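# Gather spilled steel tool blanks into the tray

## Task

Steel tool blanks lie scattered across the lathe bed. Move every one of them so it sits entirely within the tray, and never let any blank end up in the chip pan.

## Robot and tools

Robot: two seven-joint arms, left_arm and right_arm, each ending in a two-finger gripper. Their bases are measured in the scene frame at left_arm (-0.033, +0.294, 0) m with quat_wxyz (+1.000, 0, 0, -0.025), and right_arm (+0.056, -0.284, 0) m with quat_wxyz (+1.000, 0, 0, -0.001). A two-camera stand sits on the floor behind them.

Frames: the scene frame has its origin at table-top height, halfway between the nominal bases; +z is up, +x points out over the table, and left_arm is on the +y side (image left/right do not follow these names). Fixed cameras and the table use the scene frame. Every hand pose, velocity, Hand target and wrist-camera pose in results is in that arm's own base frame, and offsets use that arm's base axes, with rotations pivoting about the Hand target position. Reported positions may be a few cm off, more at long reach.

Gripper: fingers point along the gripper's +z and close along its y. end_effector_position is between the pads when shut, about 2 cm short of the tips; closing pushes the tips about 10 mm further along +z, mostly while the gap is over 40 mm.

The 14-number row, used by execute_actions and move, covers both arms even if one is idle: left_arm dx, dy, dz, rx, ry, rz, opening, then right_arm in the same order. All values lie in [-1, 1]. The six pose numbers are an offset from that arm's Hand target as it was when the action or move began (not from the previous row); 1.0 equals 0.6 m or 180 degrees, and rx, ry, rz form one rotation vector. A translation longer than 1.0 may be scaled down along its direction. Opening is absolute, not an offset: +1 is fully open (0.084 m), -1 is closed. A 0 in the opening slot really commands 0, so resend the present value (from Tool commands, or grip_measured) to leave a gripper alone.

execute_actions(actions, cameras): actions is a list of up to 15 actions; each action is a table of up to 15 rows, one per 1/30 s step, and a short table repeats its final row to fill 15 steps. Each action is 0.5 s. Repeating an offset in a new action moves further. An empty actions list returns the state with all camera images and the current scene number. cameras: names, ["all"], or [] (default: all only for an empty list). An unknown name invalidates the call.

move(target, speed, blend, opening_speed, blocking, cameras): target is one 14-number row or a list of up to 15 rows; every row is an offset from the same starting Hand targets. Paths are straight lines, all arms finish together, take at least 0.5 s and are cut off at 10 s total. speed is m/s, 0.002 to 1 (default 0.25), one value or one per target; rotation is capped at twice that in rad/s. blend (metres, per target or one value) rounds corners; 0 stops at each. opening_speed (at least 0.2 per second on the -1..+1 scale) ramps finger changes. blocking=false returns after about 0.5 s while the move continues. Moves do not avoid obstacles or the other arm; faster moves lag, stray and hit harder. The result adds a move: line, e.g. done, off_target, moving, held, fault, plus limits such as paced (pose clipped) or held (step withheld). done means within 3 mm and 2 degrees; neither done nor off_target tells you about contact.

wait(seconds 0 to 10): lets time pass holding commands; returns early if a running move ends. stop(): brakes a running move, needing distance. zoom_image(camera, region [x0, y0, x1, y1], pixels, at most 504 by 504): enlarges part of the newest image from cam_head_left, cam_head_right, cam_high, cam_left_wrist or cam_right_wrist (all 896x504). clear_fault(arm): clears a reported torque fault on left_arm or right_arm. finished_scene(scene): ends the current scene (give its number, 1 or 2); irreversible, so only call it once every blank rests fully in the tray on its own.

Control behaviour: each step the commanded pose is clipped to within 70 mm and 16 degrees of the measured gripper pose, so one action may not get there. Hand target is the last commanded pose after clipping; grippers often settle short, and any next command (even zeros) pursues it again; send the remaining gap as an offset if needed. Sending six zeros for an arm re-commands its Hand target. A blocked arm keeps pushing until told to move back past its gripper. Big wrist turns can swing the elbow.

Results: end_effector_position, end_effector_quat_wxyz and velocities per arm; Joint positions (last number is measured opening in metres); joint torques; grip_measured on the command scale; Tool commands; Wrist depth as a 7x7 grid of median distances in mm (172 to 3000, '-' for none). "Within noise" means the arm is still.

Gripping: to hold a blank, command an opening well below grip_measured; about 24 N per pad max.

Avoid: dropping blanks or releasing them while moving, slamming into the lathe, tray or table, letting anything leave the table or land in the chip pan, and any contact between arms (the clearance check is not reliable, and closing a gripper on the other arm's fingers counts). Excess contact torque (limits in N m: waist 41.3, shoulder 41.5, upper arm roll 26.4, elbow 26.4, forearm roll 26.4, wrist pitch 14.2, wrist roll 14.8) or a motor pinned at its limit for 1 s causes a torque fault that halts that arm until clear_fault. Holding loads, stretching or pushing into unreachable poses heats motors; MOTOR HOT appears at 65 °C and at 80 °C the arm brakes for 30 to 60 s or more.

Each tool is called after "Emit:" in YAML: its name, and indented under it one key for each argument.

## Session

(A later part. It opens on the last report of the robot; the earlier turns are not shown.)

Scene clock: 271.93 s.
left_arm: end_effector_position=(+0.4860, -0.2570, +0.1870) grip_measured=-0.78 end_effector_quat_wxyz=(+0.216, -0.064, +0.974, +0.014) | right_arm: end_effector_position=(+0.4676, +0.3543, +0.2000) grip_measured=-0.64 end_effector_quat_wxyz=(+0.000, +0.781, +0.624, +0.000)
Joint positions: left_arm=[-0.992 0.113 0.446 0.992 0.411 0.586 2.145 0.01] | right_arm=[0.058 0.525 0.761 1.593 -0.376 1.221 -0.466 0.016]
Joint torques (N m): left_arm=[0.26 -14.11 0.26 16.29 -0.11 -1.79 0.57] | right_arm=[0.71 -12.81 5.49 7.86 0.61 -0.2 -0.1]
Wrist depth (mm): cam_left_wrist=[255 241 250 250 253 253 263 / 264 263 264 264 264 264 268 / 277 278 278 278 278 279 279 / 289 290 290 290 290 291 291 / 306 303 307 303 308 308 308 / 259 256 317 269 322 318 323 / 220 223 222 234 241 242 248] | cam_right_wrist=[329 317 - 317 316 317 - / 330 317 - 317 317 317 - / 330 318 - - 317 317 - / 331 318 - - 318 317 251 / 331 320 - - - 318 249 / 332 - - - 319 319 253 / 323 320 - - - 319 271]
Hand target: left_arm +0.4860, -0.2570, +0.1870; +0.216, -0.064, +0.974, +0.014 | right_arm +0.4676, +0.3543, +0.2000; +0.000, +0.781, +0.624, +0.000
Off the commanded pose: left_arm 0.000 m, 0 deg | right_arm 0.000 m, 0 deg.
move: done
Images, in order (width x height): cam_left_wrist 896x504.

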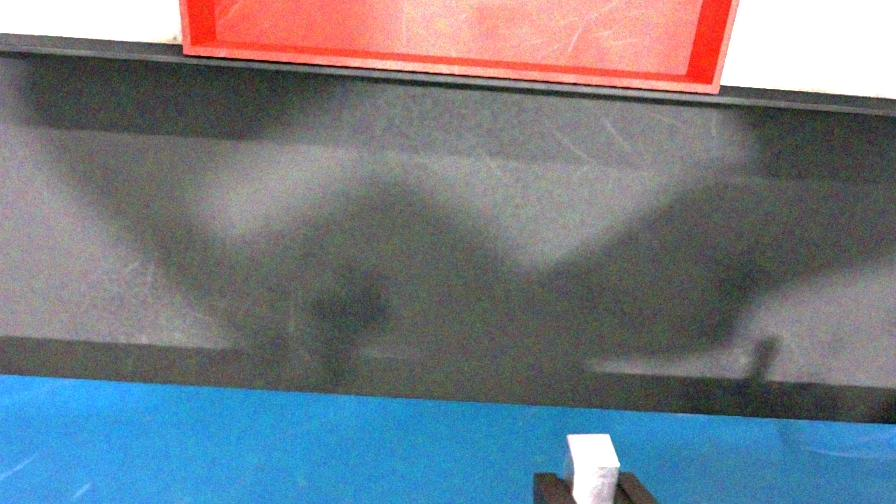

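Emit:
move:
  target:
    - [-0.1107,-0.0146,0,0,0,0,-1, 0,0,0,0,0,0,-1]
    - [-0.15,-0.0146,0.1,0,0,0,-1, 0,0,0,0,0,0,-1]
  speed: [0.05,0.12]
  blend: [0.004,0]
  cameras: ["cam_left_wrist","cam_right_wrist","cam_high"]

Scene clock: 277.33 s.
left_arm: end_effector_position=(+0.3960, -0.2657, +0.2470) grip_measured=-0.78 end_effector_quat_wxyz=(+0.216, -0.064, +0.974, +0.014) | right_arm: end_effector_position=(+0.4676, +0.3543, +0.2000) grip_measured=-0.64 end_effector_quat_wxyz=(+0.000, +0.781, +0.624, +0.000)
Joint positions: left_arm=[-1.086 -0.201 0.357 0.867 0.546 0.833 1.958 0.01] | right_arm=[0.058 0.525 0.761 1.593 -0.376 1.221 -0.466 0.016]
Joint torques (N m): left_arm=[0.03 -10.81 -1.33 17.68 -0.1 -1.33 0.66] | right_arm=[-0.2 -12 4.88 8.45 -0.03 -1.08 -0.48]
Wrist depth (mm): cam_left_wrist=[318 314 309 305 310 316 319 / 334 331 321 325 326 331 336 / 343 343 334 339 338 354 354 / 355 355 355 355 356 356 362 / 377 376 377 377 377 377 378 / 392 400 400 401 400 401 395 / 334 334 349 413 416 414 370] | cam_right_wrist=[330 317 - 317 316 316 - / 331 318 - 317 317 316 - / 330 318 - - 317 317 - / 331 318 - - 317 317 251 / 331 319 - - - 318 250 / 331 - - - 319 319 254 / 322 320 - - - 319 271]
Hand target: left_arm +0.3960, -0.2657, +0.2470; +0.216, -0.064, +0.974, +0.014 | right_arm +0.4676, +0.3543, +0.2000; +0.000, +0.781, +0.624, +0.000
Off the commanded pose: left_arm 0.000 m, 0 deg | right_arm 0.000 m, 0 deg.
move: done
Images, in order (width x height): cam_high 896x504, cam_left_wrist 896x504, cam_right_wrist 896x504.

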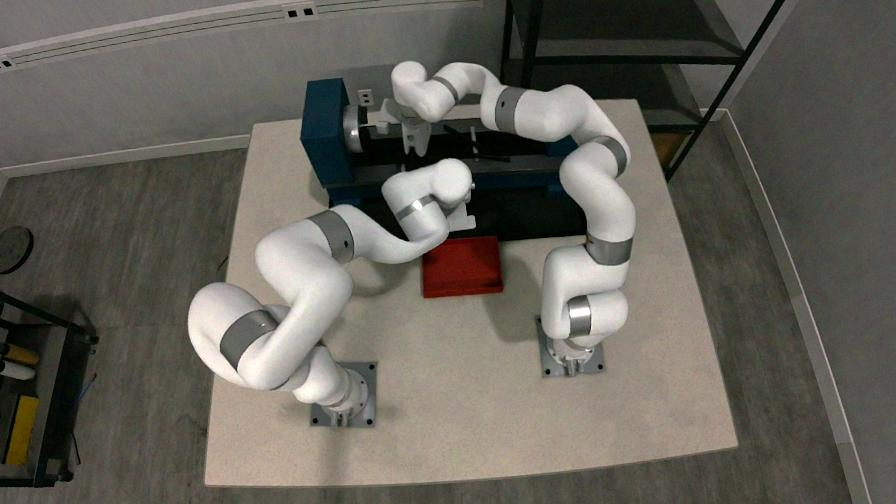

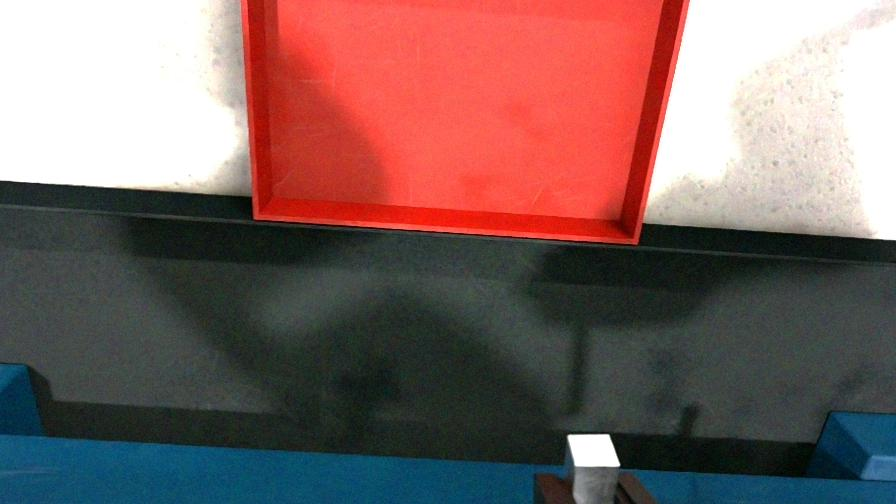

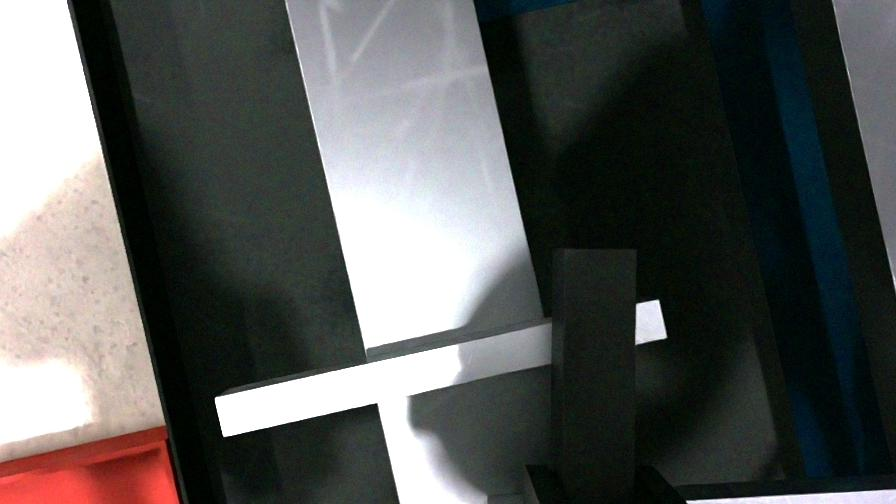

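Emit:
move:
  target:
    - [-0.1653,0.0587,-0.05,-0.0026,0.0277,-0.0222,-1, 0,0,0,0,0,0,-1]
    - [-0.1653,0.0587,-0.2117,-0.0026,0.0277,-0.0222,-1, 0,0,0,0,0,0,-1]
  speed: 0.2
  blend: [0.02,0]
  cameras: ["cam_left_wrist"]

Scene clock: 304.63 s.
left_arm: end_effector_position=(+0.2969, -0.2305, +0.1200) grip_measured=-0.78 end_effector_quat_wxyz=(+0.173, -0.030, +0.984, +0.005) | right_arm: end_effector_position=(+0.4676, +0.3543, +0.2000) grip_measured=-0.64 end_effector_quat_wxyz=(+0.000, +0.781, +0.624, +0.000)
Joint positions: left_arm=[-1.067 -0.291 0.344 0.425 0.69 0.553 1.788 0.01] | right_arm=[0.058 0.525 0.761 1.593 -0.376 1.221 -0.466 0.016]
Joint torques (N m): left_arm=[0.98 -7.27 -1.32 15.3 0.67 -1.64 -0.31] | right_arm=[-0.1 -12.08 4.91 8.52 -0.01 -0.99 -0.4]
Wrist depth (mm): cam_left_wrist=[207 207 207 207 208 208 208 / 216 216 215 216 216 216 216 / 225 225 225 225 223 225 223 / 213 213 213 214 214 233 233 / 229 232 232 232 229 244 243 / 234 243 243 243 244 255 255 / 234 255 256 253 265 268 268] | cam_right_wrist=[330 317 - 316 316 316 - / 330 318 - 317 317 317 - / 330 318 - - 317 317 - / 331 318 - - 318 317 251 / 331 319 - - - 318 250 / 332 - - - 319 318 254 / 322 320 - - - 319 271]
Hand target: left_arm +0.2969, -0.2305, +0.1200; +0.173, -0.030, +0.984, +0.005 | right_arm +0.4676, +0.3543, +0.2000; +0.000, +0.781, +0.624, +0.000
Off the commanded pose: left_arm 0.000 m, 0 deg | right_arm 0.000 m, 0 deg.
move: done
Images, in order (width x height): cam_left_wrist 896x504.

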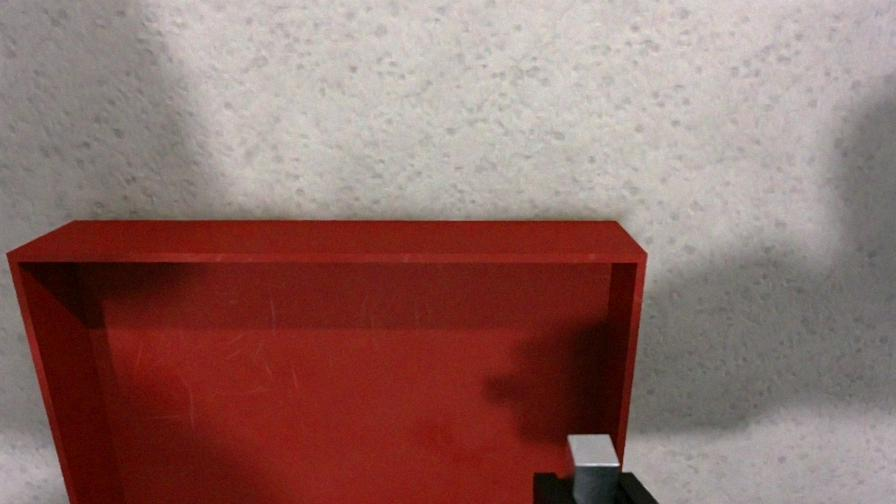

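Emit:
move:
  target:
    - [0,0,-0.09,0,0,0,-1, 0,0,0,0,0,0,-1]
    - [0,0,-0.1317,0,0,0,-1, 0,0,0,0,0,0,-1]
    - [0,0,-0.1317,0,0,0,-0.6, 0,0,0,0,0,0,-1]
    - [0,0,0.05,0,0,0,-0.6, 0,0,0,0,0,0,-1]
  speed: [0.15,0.05,0.05,0.12]
  blend: [0.01,0,0,0]
  opening_speed: 0.5
  cameras: ["cam_left_wrist","cam_high"]

Scene clock: 316.67 s.
left_arm: end_effector_position=(+0.2969, -0.2305, +0.1500) grip_measured=-0.62 end_effector_quat_wxyz=(+0.173, -0.030, +0.984, +0.005) | right_arm: end_effector_position=(+0.4676, +0.3543, +0.2000) grip_measured=-0.64 end_effector_quat_wxyz=(+0.000, +0.781, +0.624, +0.000)
Joint positions: left_arm=[-1.082 -0.375 0.33 0.454 0.631 0.663 1.847 0.017] | right_arm=[0.058 0.525 0.761 1.593 -0.376 1.221 -0.466 0.016]
Joint torques (N m): left_arm=[-0.19 -6.66 -1.57 15.64 -0.68 -1.31 0.65] | right_arm=[0.15 -11.94 4.87 8.49 0.02 -0.97 -0.36]
Wrist depth (mm): cam_left_wrist=[235 235 235 236 236 236 236 / 245 246 245 245 245 245 245 / 253 253 253 253 253 256 256 / 234 253 253 253 254 264 265 / 249 264 265 262 263 276 277 / 285 274 278 275 278 290 290 / 299 288 292 288 292 300 301] | cam_right_wrist=[329 317 - 317 316 317 - / 330 317 - 317 317 317 - / 330 318 - - 318 317 - / 331 318 - - 318 318 251 / 331 319 - - - 318 250 / 331 - - - 319 319 254 / 322 319 - - - 319 271]
Hand target: left_arm +0.2969, -0.2305, +0.1500; +0.173, -0.030, +0.984, +0.005 | right_arm +0.4676, +0.3543, +0.2000; +0.000, +0.781, +0.624, +0.000
Off the commanded pose: left_arm 0.000 m, 0 deg | right_arm 0.000 m, 0 deg.
move: done
Images, in order (width x height): cam_high 896x504, cam_left_wrist 896x504.

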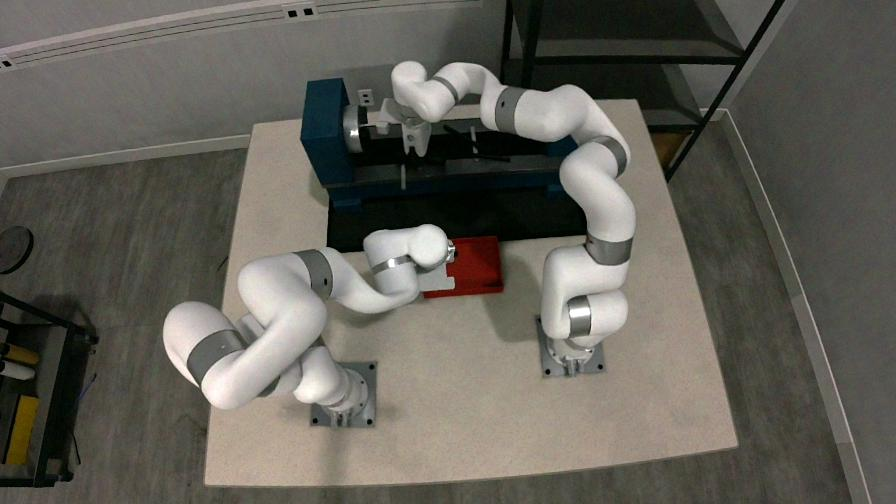

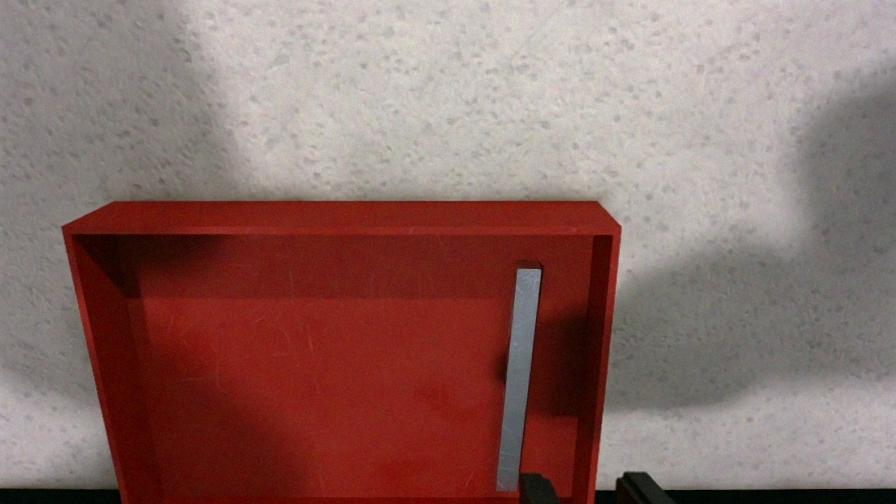

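Emit:
move:
  target:
    - [0,0,0.15,0,0,0,-0.6, 0,0,0,0,0,0,-1]
    - [-0.13,0.8,0.3,0,0,0,-0.6, -0.06,0,0,0,0,-0.1514,-1]
  speed: [0.2,0.22]
  blend: [0.02,0]
  cameras: ["cam_right_wrist","cam_high"]

Scene clock: 331.73 s.
left_arm: end_effector_position=(+0.2189, +0.2495, +0.3300) grip_measured=-0.62 end_effector_quat_wxyz=(+0.173, -0.030, +0.984, +0.005) | right_arm: end_effector_position=(+0.4316, +0.3543, +0.2000) grip_measured=-0.64 end_effector_quat_wxyz=(+0.000, +0.906, +0.423, +0.000)
Joint positions: left_arm=[-0.621 -1.49 0.728 0.816 0.894 1.732 3.059 0.017] | right_arm=[0.078 0.397 0.72 1.445 -0.282 1.155 0.003 0.016]
Joint torques (N m): left_arm=[-0.19 9.21 -11.43 7.63 0.89 -1.72 0.52] | right_arm=[2.01 -11.24 3.83 7.19 0.9 -0.12 0.2]
Wrist depth (mm): cam_left_wrist=[405 405 405 404 404 1273 1281 / 421 422 421 420 421 1320 1340 / 438 440 438 438 439 1380 1394 / 453 453 454 453 452 1443 1443 / 474 473 473 474 473 1503 1496 / 488 488 490 496 496 1553 1578 / 507 508 516 514 521 1630 1653] | cam_right_wrist=[- - 299 316 317 252 - / 317 - - 316 317 317 233 / 317 - - 317 317 317 249 / 318 318 - - 318 318 318 / 331 319 - - 318 318 318 / 331 319 319 - - 319 319 / 332 331 320 - - 319 319]
Hand target: left_arm +0.2189, +0.2495, +0.3300; +0.173, -0.030, +0.984, +0.005 | right_arm +0.4316, +0.3543, +0.2000; +0.000, +0.906, +0.423, +0.000
Off the commanded pose: left_arm 0.000 m, 0 deg | right_arm 0.000 m, 0 deg.
move: done
Images, in order (width x height): cam_high 896x504, cam_right_wrist 896x504.

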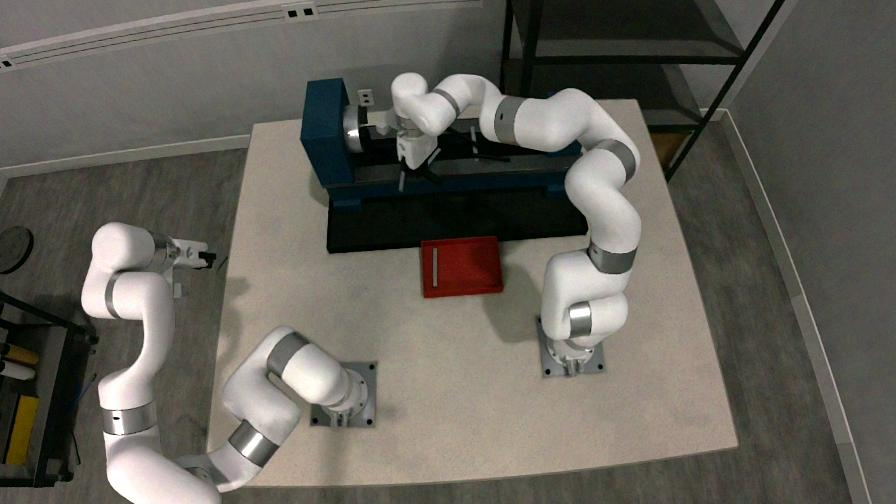

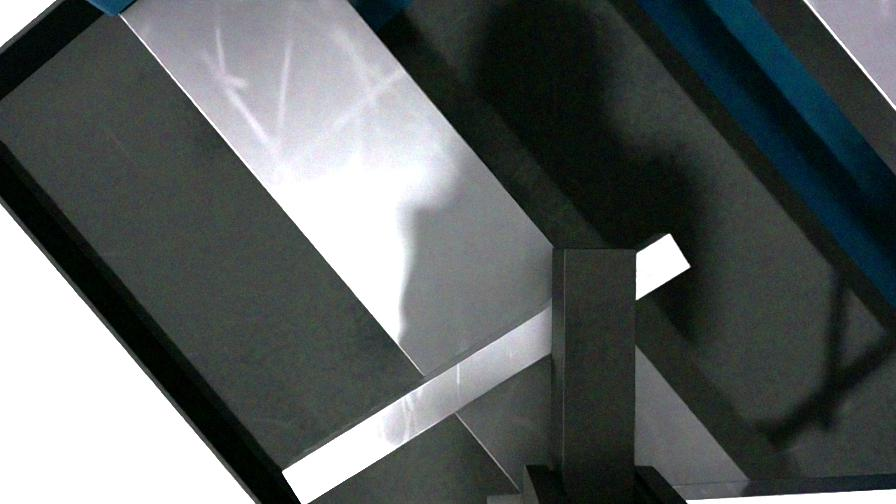

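Emit:
move:
  target:
    - [0,0,0,0,0,0,-0.6, 0,0,0.03,0,0,0,-1]
    - [0,0,0,0,0,0,-0.6, 0,0,0.1667,0,0,0,-1]
  speed: [0.03,0.15]
  blend: [0.003,0]
  cameras: ["cam_right_wrist"]

Scene clock: 341.87 s.
left_arm: end_effector_position=(+0.2189, +0.2495, +0.3300) grip_measured=-0.62 end_effector_quat_wxyz=(+0.173, -0.030, +0.984, +0.005) | right_arm: end_effector_position=(+0.4316, +0.3543, +0.3000) grip_measured=-0.64 end_effector_quat_wxyz=(+0.000, +0.906, +0.423, +0.000)
Joint positions: left_arm=[-0.621 -1.49 0.728 0.816 0.894 1.732 3.059 0.017] | right_arm=[0.096 0.358 0.743 1.686 -0.241 1.423 -0.029 0.016]
Joint torques (N m): left_arm=[0.23 8.91 -11.56 7.87 0.69 -1.84 -0.11] | right_arm=[0.96 -16.75 4.73 15.68 -0.25 -1.43 0.19]
Wrist depth (mm): cam_left_wrist=[405 404 405 403 404 1276 1281 / 422 422 421 421 421 1325 1337 / 438 438 438 438 439 1369 1394 / 453 452 454 453 452 1446 1443 / 474 473 473 474 474 1499 1499 / 489 489 489 496 496 1582 1567 / 507 506 516 516 522 1634 1661] | cam_right_wrist=[428 196 194 373 361 263 415 / 430 412 263 417 417 263 403 / 429 418 264 264 416 367 263 / 430 418 418 264 417 418 263 / 431 431 419 - 418 419 272 / 431 431 420 - 264 418 418 / 432 432 431 - - 419 419]
Hand target: left_arm +0.2189, +0.2495, +0.3300; +0.173, -0.030, +0.984, +0.005 | right_arm +0.4316, +0.3543, +0.3000; +0.000, +0.906, +0.423, +0.000
Off the commanded pose: left_arm 0.000 m, 0 deg | right_arm 0.000 m, 0 deg.
move: done
Images, in order (width x height): cam_right_wrist 896x504.

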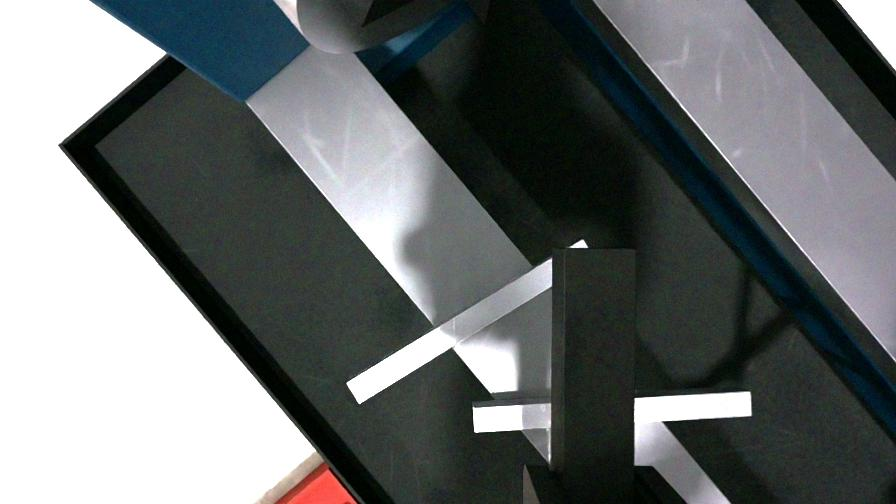

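Emit:
move:
  target:
    - [0,0,0,0,0,0,-0.6, -0.25,-0.16,0.0,0,0,-0.17,-1]
    - [0,0,0,0,0,0,-0.6, -0.4027,-0.2572,-0.2033,0,0,-0.2744,-1]
  speed: 0.32
  blend: [0.05,0]
  cameras: ["cam_right_wrist"]

Scene clock: 350.17 s.
left_arm: end_effector_position=(+0.2189, +0.2495, +0.3300) grip_measured=-0.62 end_effector_quat_wxyz=(+0.173, -0.030, +0.984, +0.005) | right_arm: end_effector_position=(+0.1900, +0.2000, +0.1780) grip_measured=-0.64 end_effector_quat_wxyz=(+0.000, +1.000, +0.005, +0.000)
Joint positions: left_arm=[-0.621 -1.49 0.728 0.816 0.894 1.732 3.059 0.017] | right_arm=[0.101 -0.811 0.645 0.427 0.493 1.173 0.364 0.016]
Joint torques (N m): left_arm=[0.52 8.72 -11.68 8.01 0.72 -1.88 0.18] | right_arm=[1.03 -0.99 -7.11 14.09 0.37 -1.68 0.19]
Wrist depth (mm): cam_left_wrist=[405 405 404 403 403 1260 1288 / 422 422 420 421 421 1325 1325 / 439 439 438 438 438 1377 1394 / 454 454 453 452 452 1434 1446 / 473 474 474 472 473 1493 1513 / 489 488 491 495 496 1571 1578 / 509 508 514 514 519 1649 1657] | cam_right_wrist=[293 293 294 293 294 294 295 / 293 293 294 294 294 295 295 / 306 295 296 297 297 307 307 / 306 290 296 297 297 308 308 / 307 290 297 - 307 308 308 / 307 292 298 - 308 308 309 / 307 298 298 - - 309 309]
Hand target: left_arm +0.2189, +0.2495, +0.3300; +0.173, -0.030, +0.984, +0.005 | right_arm +0.1900, +0.2000, +0.1780; +0.000, +1.000, +0.005, +0.000
Off the commanded pose: left_arm 0.000 m, 0 deg | right_arm 0.000 m, 0 deg.
move: done
Images, in order (width x height): cam_right_wrist 896x504.

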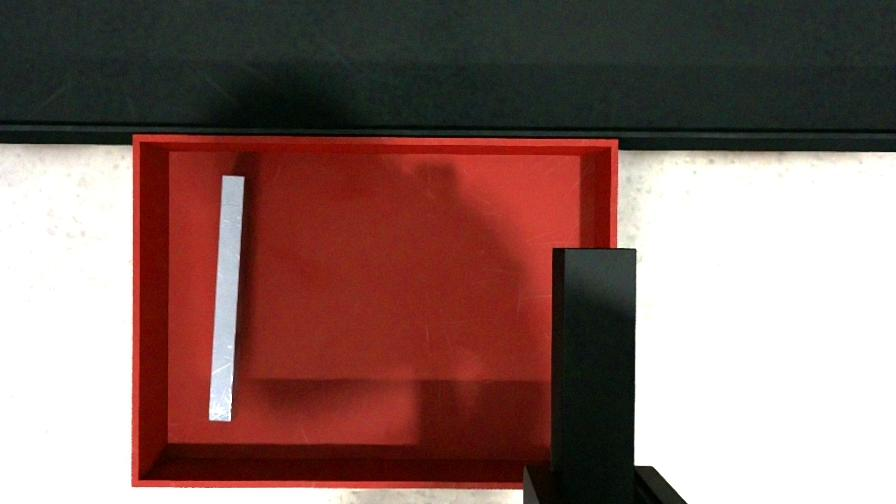

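Emit:
move:
  target:
    - [0,0,0,0,0,0,-0.6, 0.067,-0.0183,-0.12,0,0,-0.0026,-1]
    - [0,0,0,0,0,0,-0.6, 0.067,-0.0183,-0.2317,0,0,-0.0026,-1]
  speed: [0.15,0.08]
  blend: [0.005,0]
  cameras: ["cam_right_wrist"]

Scene clock: 369.40 s.
left_arm: end_effector_position=(+0.2189, +0.2495, +0.3300) grip_measured=-0.62 end_effector_quat_wxyz=(+0.173, -0.030, +0.984, +0.005) | right_arm: end_effector_position=(+0.2302, +0.1890, +0.0390) grip_measured=-0.64 end_effector_quat_wxyz=(+0.000, +1.000, +0.001, +0.000)
Joint positions: left_arm=[-0.621 -1.49 0.728 0.816 0.894 1.732 3.059 0.017] | right_arm=[-0.134 -0.253 0.917 0.299 0.433 0.494 0.378 0.016]
Joint torques (N m): left_arm=[0.4 9.03 -11.61 7.8 0.62 -1.95 0.06] | right_arm=[-0.49 -3.92 -2.82 11.08 -0.21 -1.67 0.16]
Wrist depth (mm): cam_left_wrist=[404 405 404 404 405 1273 1281 / 420 421 421 421 420 1327 1332 / 440 439 438 438 437 1372 1397 / 453 454 453 452 453 1440 1428 / 473 474 474 472 474 1509 1490 / 490 490 491 496 496 1564 1578 / 508 507 515 514 520 1634 1645] | cam_right_wrist=[- - - - - - - / - - - - - - - / - - - - - - - / - - - - - - - / - - - - - - - / - - - - - - - / - - - - - - -]
Hand target: left_arm +0.2189, +0.2495, +0.3300; +0.173, -0.030, +0.984, +0.005 | right_arm +0.2302, +0.1890, +0.0390; +0.000, +1.000, +0.001, +0.000
Off the commanded pose: left_arm 0.000 m, 0 deg | right_arm 0.000 m, 0 deg.
move: done
Images, in order (width x height): cam_right_wrist 896x504.

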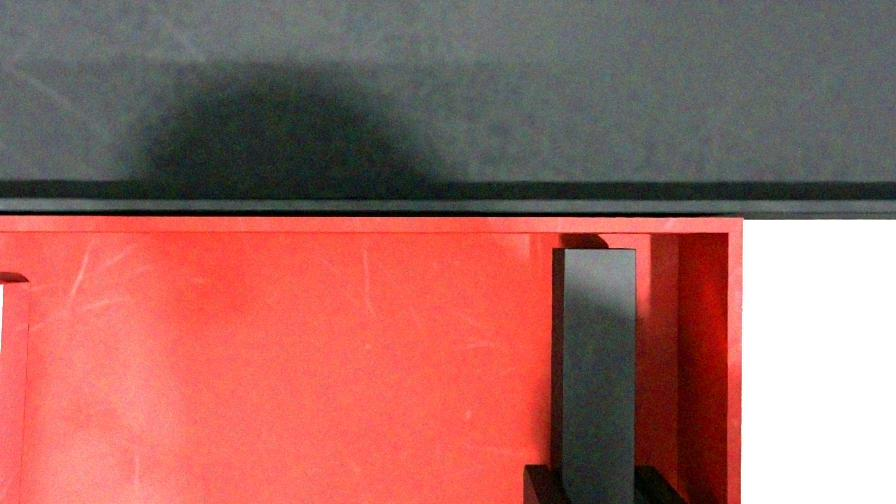

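Emit:
move:
  target:
    - [0,0,0,0,0,0,-0.6, 0,0,-0.005,0,0,0,-1]
    - [0,0,0,0,0,0,-0.6, 0,0,-0.005,0,0,0,-0.42]
    - [0,0,0,0,0,0,-0.6, 0.01,0.01,0.33,0,0,0,-0.42]
    - [0,0,0,0,0,0,-0.6, 0.3335,0.3505,0.37,0,0,-0.0441,-0.42]
    - [0,0,0,0,0,0,-0.6, 0.3335,0.3505,0.2767,0,0,-0.0441,-0.42]
  speed: [0.03,0.1,0.25,0.33,0.2]
  blend: [0,0,0.04,0.02,0]
  opening_speed: 1.2
  cameras: ["cam_right_wrist"]

Scene clock: 385.30 s.
left_arm: end_effector_position=(+0.2189, +0.2495, +0.3300) grip_measured=-0.62 end_effector_quat_wxyz=(+0.173, -0.030, +0.984, +0.005) | right_arm: end_effector_position=(+0.4303, +0.3993, +0.2050) grip_measured=-0.44 end_effector_quat_wxyz=(+0.000, +0.998, -0.068, +0.000)
Joint positions: left_arm=[-0.621 -1.49 0.728 0.816 0.894 1.732 3.059 0.017] | right_arm=[0.077 0.568 0.884 1.608 -0.452 1.256 1.162 0.025]
Joint torques (N m): left_arm=[0.31 8.85 -11.58 7.82 0.32 -1.83 -0.03] | right_arm=[0.85 -17.72 8.56 13.83 -0.23 -1.29 0.15]
Wrist depth (mm): cam_left_wrist=[405 406 404 405 404 1269 1288 / 421 420 421 421 420 1327 1335 / 439 439 438 438 440 1369 1386 / 453 455 453 452 452 1434 1431 / 474 474 474 473 473 1490 1499 / 489 488 491 495 496 1589 1582 / 506 505 515 514 520 1642 1649] | cam_right_wrist=[- - 179 245 254 272 321 / 267 276 322 321 322 321 322 / - 280 322 322 322 323 322 / - 277 322 322 323 322 323 / 278 278 323 323 323 - - / - 278 - - - - - / - - - - - - -]
Hand target: left_arm +0.2189, +0.2495, +0.3300; +0.173, -0.030, +0.984, +0.005 | right_arm +0.4303, +0.3993, +0.2050; +0.000, +0.998, -0.068, +0.000
Off the commanded pose: left_arm 0.000 m, 0 deg | right_arm 0.000 m, 0 deg.
move: done
Images, in order (width x height): cam_right_wrist 896x504.

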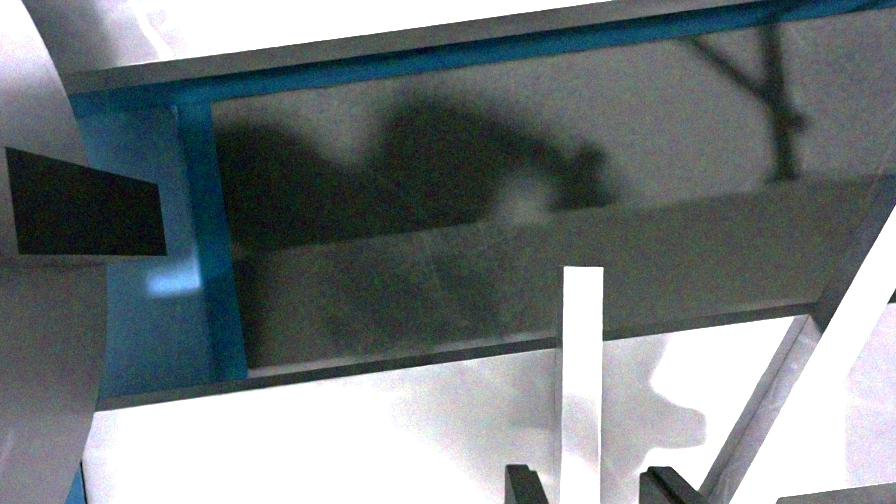

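Emit:
move:
  target:
    - [0,0,0,0,0,0,-0.6, 0,0,-0.0233,0,0,0,-0.42]
    - [0,0,0,0,0,0,-0.6, 0,0,-0.0233,0,0,0,-0.95]
    - [0,0,0,0,0,0,-0.6, 0,0,0.1,0,0,0,-0.95]
    - [0,0,0,0,0,0,-0.6, -0.3453,-0.3055,-0.0917,0,0,0.0441,-0.95]
    - [0,0,0,0,0,0,-0.6, -0.3453,-0.3055,-0.2808,0,0,0.0441,-0.95]
    - [0,0,0,0,0,0,-0.6, -0.3453,-0.3055,-0.2808,0,0,0.0441,-0.66]
  speed: [0.08,0.1,0.2,0.33,0.13,0.1]
  blend: [0,0,0.02,0.01,0,0]
  opening_speed: 1.2
  cameras: ["cam_right_wrist"]

Scene clock: 395.40 s.
left_arm: end_effector_position=(+0.2189, +0.2495, +0.3300) grip_measured=-0.62 end_effector_quat_wxyz=(+0.173, -0.030, +0.984, +0.005) | right_arm: end_effector_position=(+0.2231, +0.2160, +0.0365) grip_measured=-0.68 end_effector_quat_wxyz=(+0.000, +1.000, +0.001, +0.000)
Joint positions: left_arm=[-0.621 -1.49 0.728 0.816 0.894 1.732 3.059 0.017] | right_arm=[-0.224 -0.221 1.081 0.341 0.43 0.485 0.459 0.014]
Joint torques (N m): left_arm=[0.45 8.69 -11.4 7.47 0.3 -1.83 0.05] | right_arm=[-0.6 -3.17 -3.55 9.3 -0.11 -1.21 0.07]
Wrist depth (mm): cam_left_wrist=[406 405 404 404 404 1276 1278 / 421 421 421 420 420 1320 1327 / 439 439 438 439 439 1375 1397 / 454 454 453 453 453 1437 1431 / 474 475 474 472 473 1493 1490 / 489 490 491 496 496 1567 1564 / 508 508 515 514 522 1638 1642] | cam_right_wrist=[- - - - - - - / - - - - - - - / - - - - - - - / - - - - - - - / - - - - - - - / - - - - - - - / - - - - - - -]
Hand target: left_arm +0.2189, +0.2495, +0.3300; +0.173, -0.030, +0.984, +0.005 | right_arm +0.2231, +0.2160, +0.0365; +0.000, +1.000, +0.001, +0.000
Off the commanded pose: left_arm 0.000 m, 0 deg | right_arm 0.000 m, 0 deg.
move: done
Images, in order (width x height): cam_right_wrist 896x504.

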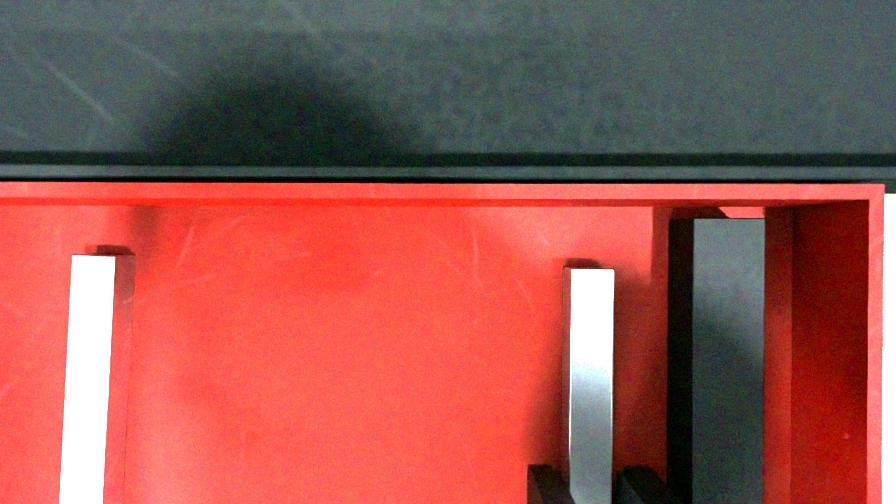

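Emit:
move:
  target:
    - [0,0,0,0,0,0,-0.6, 0.01,0.01,0.33,0,0,0,-0.66]
    - [0,0,0,0,0,0,-0.6, 0.3872,0.1953,0.37,0,0,-0.2068,-0.66]
    - [0,0,0,0,0,0,-0.6, 0.3872,0.1953,0.2808,0,0,-0.2068,-0.66]
    - [0,0,0,0,0,0,-0.6, 0.3872,0.1953,0.2808,0,0,-0.2068,-0.3]
  speed: [0.25,0.33,0.2,0.1]
  blend: [0.04,0.02,0,0]
  opening_speed: 1.5
  cameras: ["cam_right_wrist"]

Scene clock: 403.47 s.
left_arm: end_effector_position=(+0.2189, +0.2495, +0.3300) grip_measured=-0.62 end_effector_quat_wxyz=(+0.173, -0.030, +0.984, +0.005) | right_arm: end_effector_position=(+0.4555, +0.3332, +0.2050) grip_measured=-0.32 end_effector_quat_wxyz=(+0.000, +0.948, -0.318, +0.000)
Joint positions: left_arm=[-0.621 -1.49 0.728 0.816 0.894 1.732 3.059 0.017] | right_arm=[-0.137 0.501 0.953 1.491 -0.429 1.215 1.558 0.03]
Joint torques (N m): left_arm=[0.27 9.49 -11.63 7.93 0.14 -1.94 0.1] | right_arm=[0.84 -15.47 8.34 13.63 -0.18 -1.26 0.15]
Wrist depth (mm): cam_left_wrist=[404 404 405 405 405 1281 1281 / 421 421 420 420 421 1320 1335 / 439 439 438 439 438 1377 1386 / 453 453 452 452 453 1443 1440 / 474 474 474 475 473 1490 1499 / 488 490 490 496 496 1560 1574 / 505 507 516 516 522 1615 1653] | cam_right_wrist=[320 - - - 322 - - / - - - 321 322 322 - / - - 322 322 322 323 - / - - 322 323 323 322 - / - 322 322 323 - - - / 323 323 323 323 - - - / 310 324 324 - - - 324]
Hand target: left_arm +0.2189, +0.2495, +0.3300; +0.173, -0.030, +0.984, +0.005 | right_arm +0.4555, +0.3332, +0.2050; +0.000, +0.948, -0.318, +0.000
Off the commanded pose: left_arm 0.000 m, 0 deg | right_arm 0.000 m, 0 deg.
move: done
Images, in order (width x height): cam_right_wrist 896x504.

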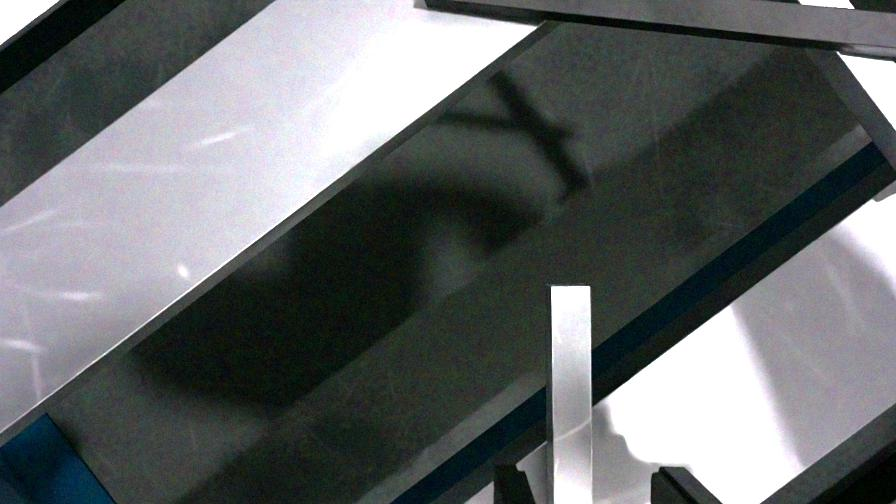

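Emit:
move:
  target:
    - [0,0,0,0,0,0,-0.6, 0.0032,0.0042,-0.0233,0,0,0,-0.3]
    - [0,0,0,0,0,0,-0.6, 0.0032,0.0042,-0.0233,0,0,0,-0.95]
    - [0,0,0,0,0,0,-0.6, 0.0032,0.0042,0.1,0,0,0,-0.95]
    - [0,0,0,0,0,0,-0.6, -0.3793,-0.1553,-0.0917,0,0,0.2068,-0.95]
    - [0,0,0,0,0,0,-0.6, -0.3793,-0.1553,-0.2808,0,0,0.2068,-0.95]
    - [0,0,0,0,0,0,-0.6, -0.3793,-0.1553,-0.2808,0,0,0.2068,-0.66]
  speed: [0.08,0.1,0.2,0.35,0.14,0.1]
  blend: [0,0,0.02,0.01,0,0]
  opening_speed: 1.2
  cameras: ["cam_right_wrist"]

Scene clock: 413.53 s.
left_arm: end_effector_position=(+0.2189, +0.2495, +0.3300) grip_measured=-0.62 end_effector_quat_wxyz=(+0.173, -0.030, +0.984, +0.005) | right_arm: end_effector_position=(+0.2279, +0.2400, +0.0365) grip_measured=-0.68 end_effector_quat_wxyz=(+0.000, +1.000, +0.001, +0.000)
Joint positions: left_arm=[-0.621 -1.49 0.728 0.816 0.894 1.732 3.059 0.017] | right_arm=[-0.394 -0.162 1.268 0.405 0.343 0.478 0.561 0.014]
Joint torques (N m): left_arm=[0.51 8.96 -11.43 7.9 0.26 -1.76 0.06] | right_arm=[-0.49 -1.76 -2.54 10.14 -0.37 -1.35 0.23]
Wrist depth (mm): cam_left_wrist=[405 404 406 405 405 1269 1283 / 420 421 422 420 421 1327 1337 / 439 438 439 439 438 1369 1388 / 453 453 454 454 452 1443 1434 / 474 475 474 473 473 1490 1499 / 490 489 491 495 496 1578 1560 / 505 507 514 514 520 1642 1657] | cam_right_wrist=[- - - - - - - / - - - - - - - / - - - - - - - / - - - - - - - / - - - - - - - / - - - - - - - / - - - - - - -]
Hand target: left_arm +0.2189, +0.2495, +0.3300; +0.173, -0.030, +0.984, +0.005 | right_arm +0.2279, +0.2400, +0.0365; +0.000, +1.000, +0.001, +0.000
Off the commanded pose: left_arm 0.000 m, 0 deg | right_arm 0.000 m, 0 deg.
move: done
Images, in order (width x height): cam_right_wrist 896x504.

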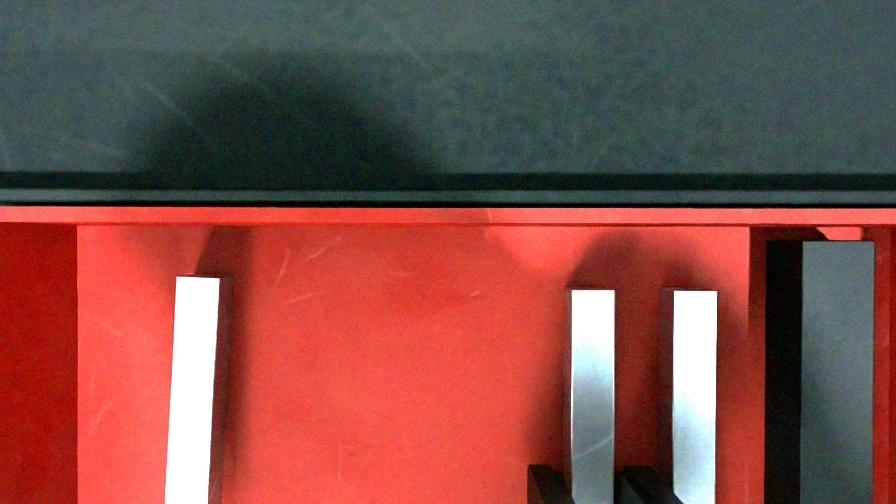

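Emit:
move:
  target:
    - [0,0,0,0,0,0,-0.6, 0.01,0,0.34,0,0,0,-0.66]
    - [0,0,0,0,0,0,-0.6, 0.5327,0.0083,0.3558,-0.01313,0.03158,0.24906,-0.66]
    - [0,0,0,0,0,0,-0.6, 0.5327,0.0083,0.3558,-0.01313,0.03158,0.24906,-0.5]
  speed: [0.25,0.33,0.2]
  blend: [0.04,0,0]
  opening_speed: 1.5
  cameras: ["cam_right_wrist"]

Scene clock: 427.53 s.
left_arm: end_effector_position=(+0.2189, +0.2495, +0.3300) grip_measured=-0.62 end_effector_quat_wxyz=(+0.173, -0.030, +0.984, +0.005) | right_arm: end_effector_position=(+0.5475, +0.2450, +0.2500) grip_measured=-0.52 end_effector_quat_wxyz=(+0.020, +0.923, +0.382, -0.049)
Joint positions: left_arm=[-0.621 -1.49 0.728 0.816 0.894 1.732 3.059 0.017] | right_arm=[-0.054 0.68 0.806 1.974 -0.484 1.58 -0.109 0.021]
Joint torques (N m): left_arm=[0.73 9.01 -11.64 8.05 0.15 -1.64 0.07] | right_arm=[0.97 -20.11 7.79 13.22 -0.13 -1.13 -0.36]
Wrist depth (mm): cam_left_wrist=[405 405 404 404 404 1271 1285 / 421 421 421 420 421 1327 1317 / 439 438 439 438 439 1375 1397 / 453 454 453 453 453 1434 1440 / 474 475 472 474 474 1483 1503 / 490 489 491 496 497 1564 1578 / 508 507 513 515 521 1626 1661] | cam_right_wrist=[348 200 199 347 348 348 359 / 354 353 202 202 351 352 364 / 295 359 359 205 355 357 358 / 261 361 363 208 208 362 361 / 212 287 367 369 210 363 366 / 214 215 323 373 212 214 371 / 216 217 232 377 201 215 373]
Hand target: left_arm +0.2189, +0.2495, +0.3300; +0.173, -0.030, +0.984, +0.005 | right_arm +0.5475, +0.2450, +0.2500; +0.020, +0.923, +0.382, -0.049
Off the commanded pose: left_arm 0.000 m, 0 deg | right_arm 0.000 m, 0 deg.
move: done
Images, in order (width x height): cam_right_wrist 896x504.

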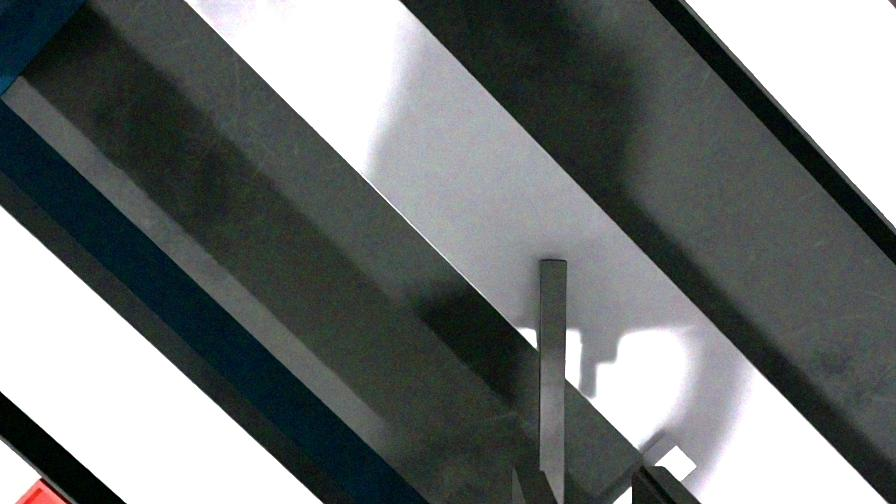

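Emit:
move:
  target:
    - [0,0,0,0,0,0,-0.6, 0.0008,0.0008,-0.05,0,0,0,-0.52]
    - [0,0,0,0,0,0,-0.6, 0.0008,0.0008,-0.0983,0,0,0,-0.52]
    - [0,0,0,0,0,0,-0.6, 0.0008,0.0008,-0.0983,0,0,0,-0.95]
    - [0,0,0,0,0,0,-0.6, 0.0008,0.0008,-0.06,0,0,0,-0.95]
    - [0,0,0,0,0,0,-0.6, 0.0008,0.0008,0.03,0,0,0,-0.95]
  speed: [0.12,0.06,0.1,0.06,0.2]
  blend: [0.005,0,0,0.01,0]
  opening_speed: 0.8
  cameras: ["cam_right_wrist"]

Scene clock: 436.33 s.
left_arm: end_effector_position=(+0.2189, +0.2495, +0.3300) grip_measured=-0.62 end_effector_quat_wxyz=(+0.173, -0.030, +0.984, +0.005) | right_arm: end_effector_position=(+0.5480, +0.2455, +0.2680) grip_measured=-0.83 end_effector_quat_wxyz=(+0.020, +0.923, +0.382, -0.049)
Joint positions: left_arm=[-0.621 -1.49 0.728 0.816 0.894 1.732 3.059 0.017] | right_arm=[-0.03 0.685 0.804 2.042 -0.485 1.636 -0.118 0.008]
Joint torques (N m): left_arm=[0.9 9.24 -11.73 7.95 -0.05 -1.69 0.13] | right_arm=[0.75 -20.58 7.64 13.42 -0.19 -1.1 -0.37]
Wrist depth (mm): cam_left_wrist=[405 405 405 404 403 1273 1290 / 420 420 421 420 421 1330 1322 / 440 439 439 438 439 1380 1386 / 452 454 454 452 453 1443 1425 / 475 474 474 474 474 1503 1490 / 488 489 491 496 495 1571 1585 / 506 507 514 515 521 1622 1653] | cam_right_wrist=[356 218 217 364 365 374 377 / 370 372 219 220 369 370 382 / 299 375 376 222 373 375 384 / 229 379 381 226 225 380 380 / 230 288 386 - 228 383 386 / 232 233 324 392 232 232 390 / 408 236 237 397 234 235 392]
Hand target: left_arm +0.2189, +0.2495, +0.3300; +0.173, -0.030, +0.984, +0.005 | right_arm +0.5480, +0.2455, +0.2680; +0.020, +0.923, +0.382, -0.049
Off the commanded pose: left_arm 0.000 m, 0 deg | right_arm 0.000 m, 0 deg.
move: done
Images, in order (width x height): cam_right_wrist 896x504.

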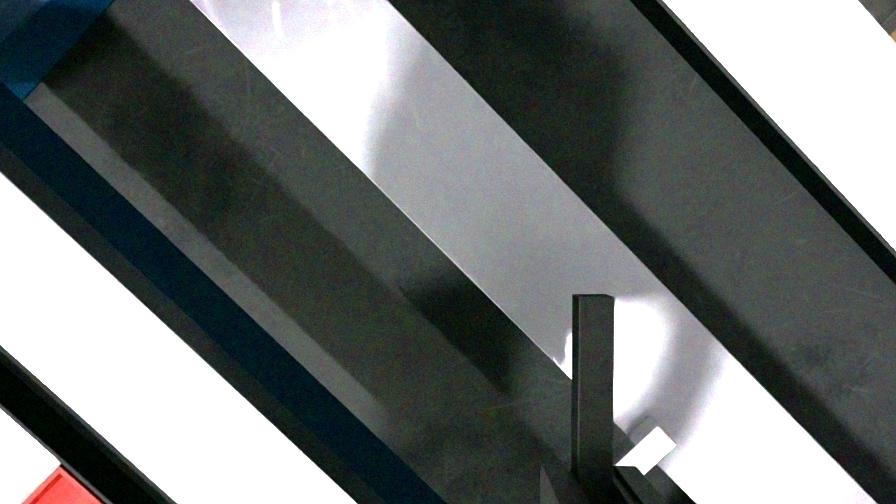

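Emit:
move:
  target:
    - [0,0,0,0,0,0,-0.6, -0.08,0.005,0.04,0.002,-0.005,-0.04,-0.95]
    - [0,0,0,0,0,0,-0.6, -0.5178,0.0283,-0.1967,0.01313,-0.03158,-0.24906,-0.95]
    - [0,0,0,0,0,0,-0.6, -0.5178,0.0283,-0.3917,0.01313,-0.03158,-0.24906,-0.95]
    - [0,0,0,0,0,0,-0.6, -0.5178,0.0283,-0.3917,0.01313,-0.03158,-0.24906,-0.68]
  speed: [0.2,0.33,0.12,0.1]
  blend: [0.03,0.01,0,0]
  opening_speed: 1.0
  cameras: ["cam_right_wrist"]

Scene clock: 447.40 s.
left_arm: end_effector_position=(+0.2189, +0.2495, +0.3300) grip_measured=-0.62 end_effector_quat_wxyz=(+0.173, -0.030, +0.984, +0.005) | right_arm: end_effector_position=(+0.2373, +0.2625, +0.0330) grip_measured=-0.70 end_effector_quat_wxyz=(+0.000, +1.000, +0.001, +0.000)
Joint positions: left_arm=[-0.621 -1.49 0.728 0.816 0.894 1.732 3.059 0.017] | right_arm=[-0.395 0.062 1.208 0.474 -0.131 0.455 0.928 0.013]
Joint torques (N m): left_arm=[0.88 8.54 -11.65 7.87 0.17 -1.8 0.08] | right_arm=[0.76 -3.95 0.27 10.11 -0.25 -1.3 0.12]
Wrist depth (mm): cam_left_wrist=[405 405 405 405 404 1271 1290 / 422 421 421 422 421 1307 1332 / 440 439 438 439 438 1377 1388 / 454 453 454 452 453 1431 1434 / 474 474 474 474 472 1503 1490 / 490 489 491 496 495 1574 1593 / 507 508 514 515 520 1642 1653] | cam_right_wrist=[- - - - - - - / - - - - - - - / - - - - - - - / - - - - - - - / - - - - - - - / - - - - - - - / - - - - - - -]
Hand target: left_arm +0.2189, +0.2495, +0.3300; +0.173, -0.030, +0.984, +0.005 | right_arm +0.2373, +0.2625, +0.0330; +0.000, +1.000, +0.001, +0.000
Off the commanded pose: left_arm 0.000 m, 0 deg | right_arm 0.000 m, 0 deg.
move: done
Images, in order (width x height): cam_right_wrist 896x504.

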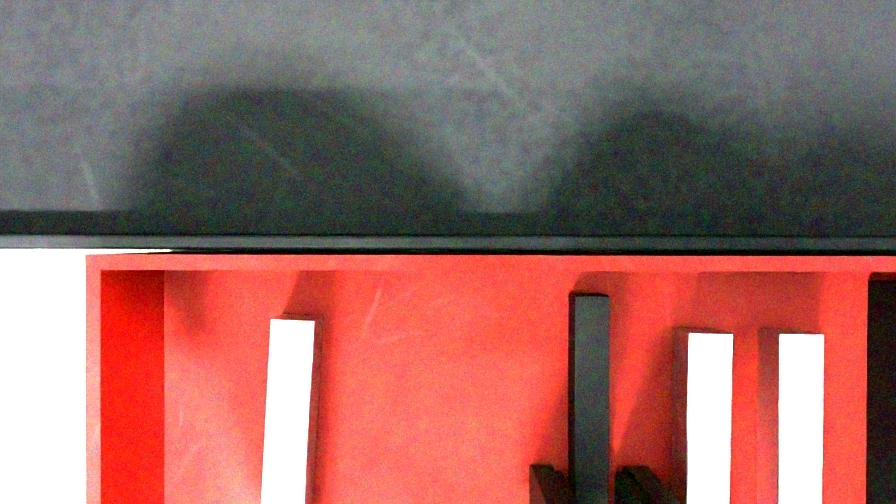

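Emit:
move:
  target:
    - [0,0,0,0,0,0,-0.6, 0.01,0,0.34,0,0,0,-0.68]
    - [0,0,0,0,0,0,-0.6, 0.3728,-0.1555,0.3617,0.02528,-0.02866,0.45823,-0.68]
    - [0,0,0,0,0,0,-0.6, 0.3728,-0.1555,0.3617,0.02528,-0.02866,0.45823,-0.42]
  speed: [0.25,0.35,0.2]
  blend: [0.04,0,0]
  opening_speed: 1.5
  cameras: ["cam_right_wrist"]

Scene clock: 457.73 s.
left_arm: end_effector_position=(+0.2189, +0.2495, +0.3300) grip_measured=-0.62 end_effector_quat_wxyz=(+0.173, -0.030, +0.984, +0.005) | right_arm: end_effector_position=(+0.4610, +0.1692, +0.2500) grip_measured=-0.44 end_effector_quat_wxyz=(-0.036, +0.750, +0.660, +0.041)
Joint positions: left_arm=[-0.621 -1.49 0.728 0.816 0.894 1.732 3.059 0.017] | right_arm=[-0.248 0.021 0.561 1.188 0.098 1.126 -1.171 0.025]
Joint torques (N m): left_arm=[0.47 8.99 -11.62 7.67 0.32 -1.89 0.03] | right_arm=[-0.39 -11.72 -0.53 15.12 -0.04 -1.38 -0.18]
Wrist depth (mm): cam_left_wrist=[404 405 404 404 404 1273 1290 / 421 420 420 421 421 1327 1325 / 440 438 438 437 438 1377 1394 / 454 454 453 452 452 1420 1431 / 474 474 473 473 474 1506 1499 / 489 490 490 495 495 1560 1571 / 507 508 515 514 520 1626 1642] | cam_right_wrist=[402 391 390 230 390 328 229 / 385 386 387 227 385 384 226 / 381 381 380 224 379 379 224 / 379 377 377 221 375 375 222 / 373 370 373 219 220 209 218 / 370 361 367 217 365 367 217 / 366 367 363 215 363 363 220]
Hand target: left_arm +0.2189, +0.2495, +0.3300; +0.173, -0.030, +0.984, +0.005 | right_arm +0.4610, +0.1692, +0.2500; -0.036, +0.750, +0.660, +0.041
Off the commanded pose: left_arm 0.000 m, 0 deg | right_arm 0.000 m, 0 deg.
move: done
Images, in order (width x height): cam_right_wrist 896x504.

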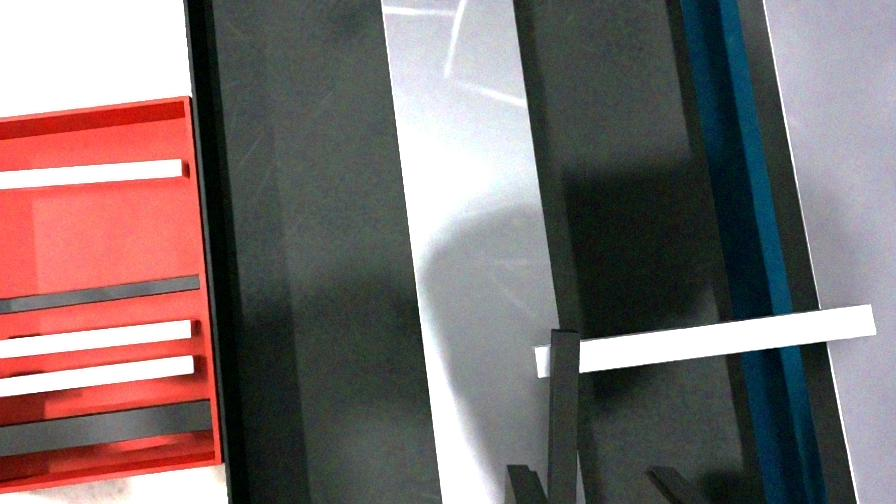

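Emit:
move:
  target:
    - [0,0,0,0,0,0,-0.6,0.0045,-0.0005,-0.05,0,0,0,-0.42]
    - [0,0,0,0,0,0,-0.6,0.0045,-0.0005,-0.0992,0,0,0,-0.42]
    - [0,0,0,0,0,0,-0.6,0.0045,-0.0005,-0.0992,0,0,0,-0.95]
    - [0,0,0,0,0,0,-0.6,0.0045,-0.0005,-0.06,0,0,0,-0.95]
    - [0,0,0,0,0,0,-0.6,0.0045,-0.0005,0.03,0,0,0,-0.95]
  speed: [0.12,0.06,0.1,0.08,0.15]
  blend: [0.01,0,0,0.01,0]
  opening_speed: 0.8
  cameras: ["cam_right_wrist"]

Scene clock: 474.87 s.
left_arm: end_effector_position=(+0.2189, +0.2495, +0.3300) grip_measured=-0.62 end_effector_quat_wxyz=(+0.173, -0.030, +0.984, +0.005) | right_arm: end_effector_position=(+0.4637, +0.1689, +0.2680) grip_measured=-0.82 end_effector_quat_wxyz=(-0.036, +0.750, +0.660, +0.041)
Joint positions: left_arm=[-0.621 -1.49 0.728 0.816 0.894 1.732 3.059 0.017] | right_arm=[-0.25 0.02 0.56 1.238 0.096 1.178 -1.169 0.008]
Joint torques (N m): left_arm=[0.5 9.51 -11.88 7.9 0.33 -1.63 0.13] | right_arm=[-0.37 -12.25 -0.43 15.56 0 -1.37 0.18]
Wrist depth (mm): cam_left_wrist=[404 403 404 404 404 1264 1278 / 421 421 420 420 420 1317 1340 / 439 438 438 439 438 1366 1375 / 453 453 452 453 453 1443 1422 / 475 474 474 474 474 1496 1503 / 489 489 491 497 496 1571 1578 / 508 508 514 514 521 1626 1661] | cam_right_wrist=[422 411 408 248 408 254 248 / 416 405 404 246 403 261 245 / 402 399 399 242 399 395 242 / 397 396 395 240 394 392 239 / 393 390 390 238 238 329 236 / 387 383 386 - 383 385 234 / 385 385 381 - 380 381 232]
Hand target: left_arm +0.2189, +0.2495, +0.3300; +0.173, -0.030, +0.984, +0.005 | right_arm +0.4637, +0.1689, +0.2680; -0.036, +0.750, +0.660, +0.041
Off the commanded pose: left_arm 0.000 m, 0 deg | right_arm 0.000 m, 0 deg.
move: done
Images, in order (width x height): cam_right_wrist 896x504.

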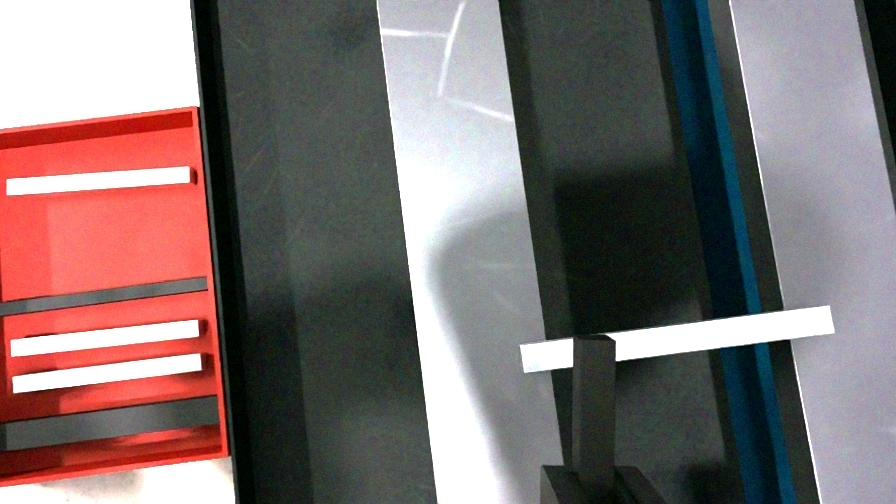

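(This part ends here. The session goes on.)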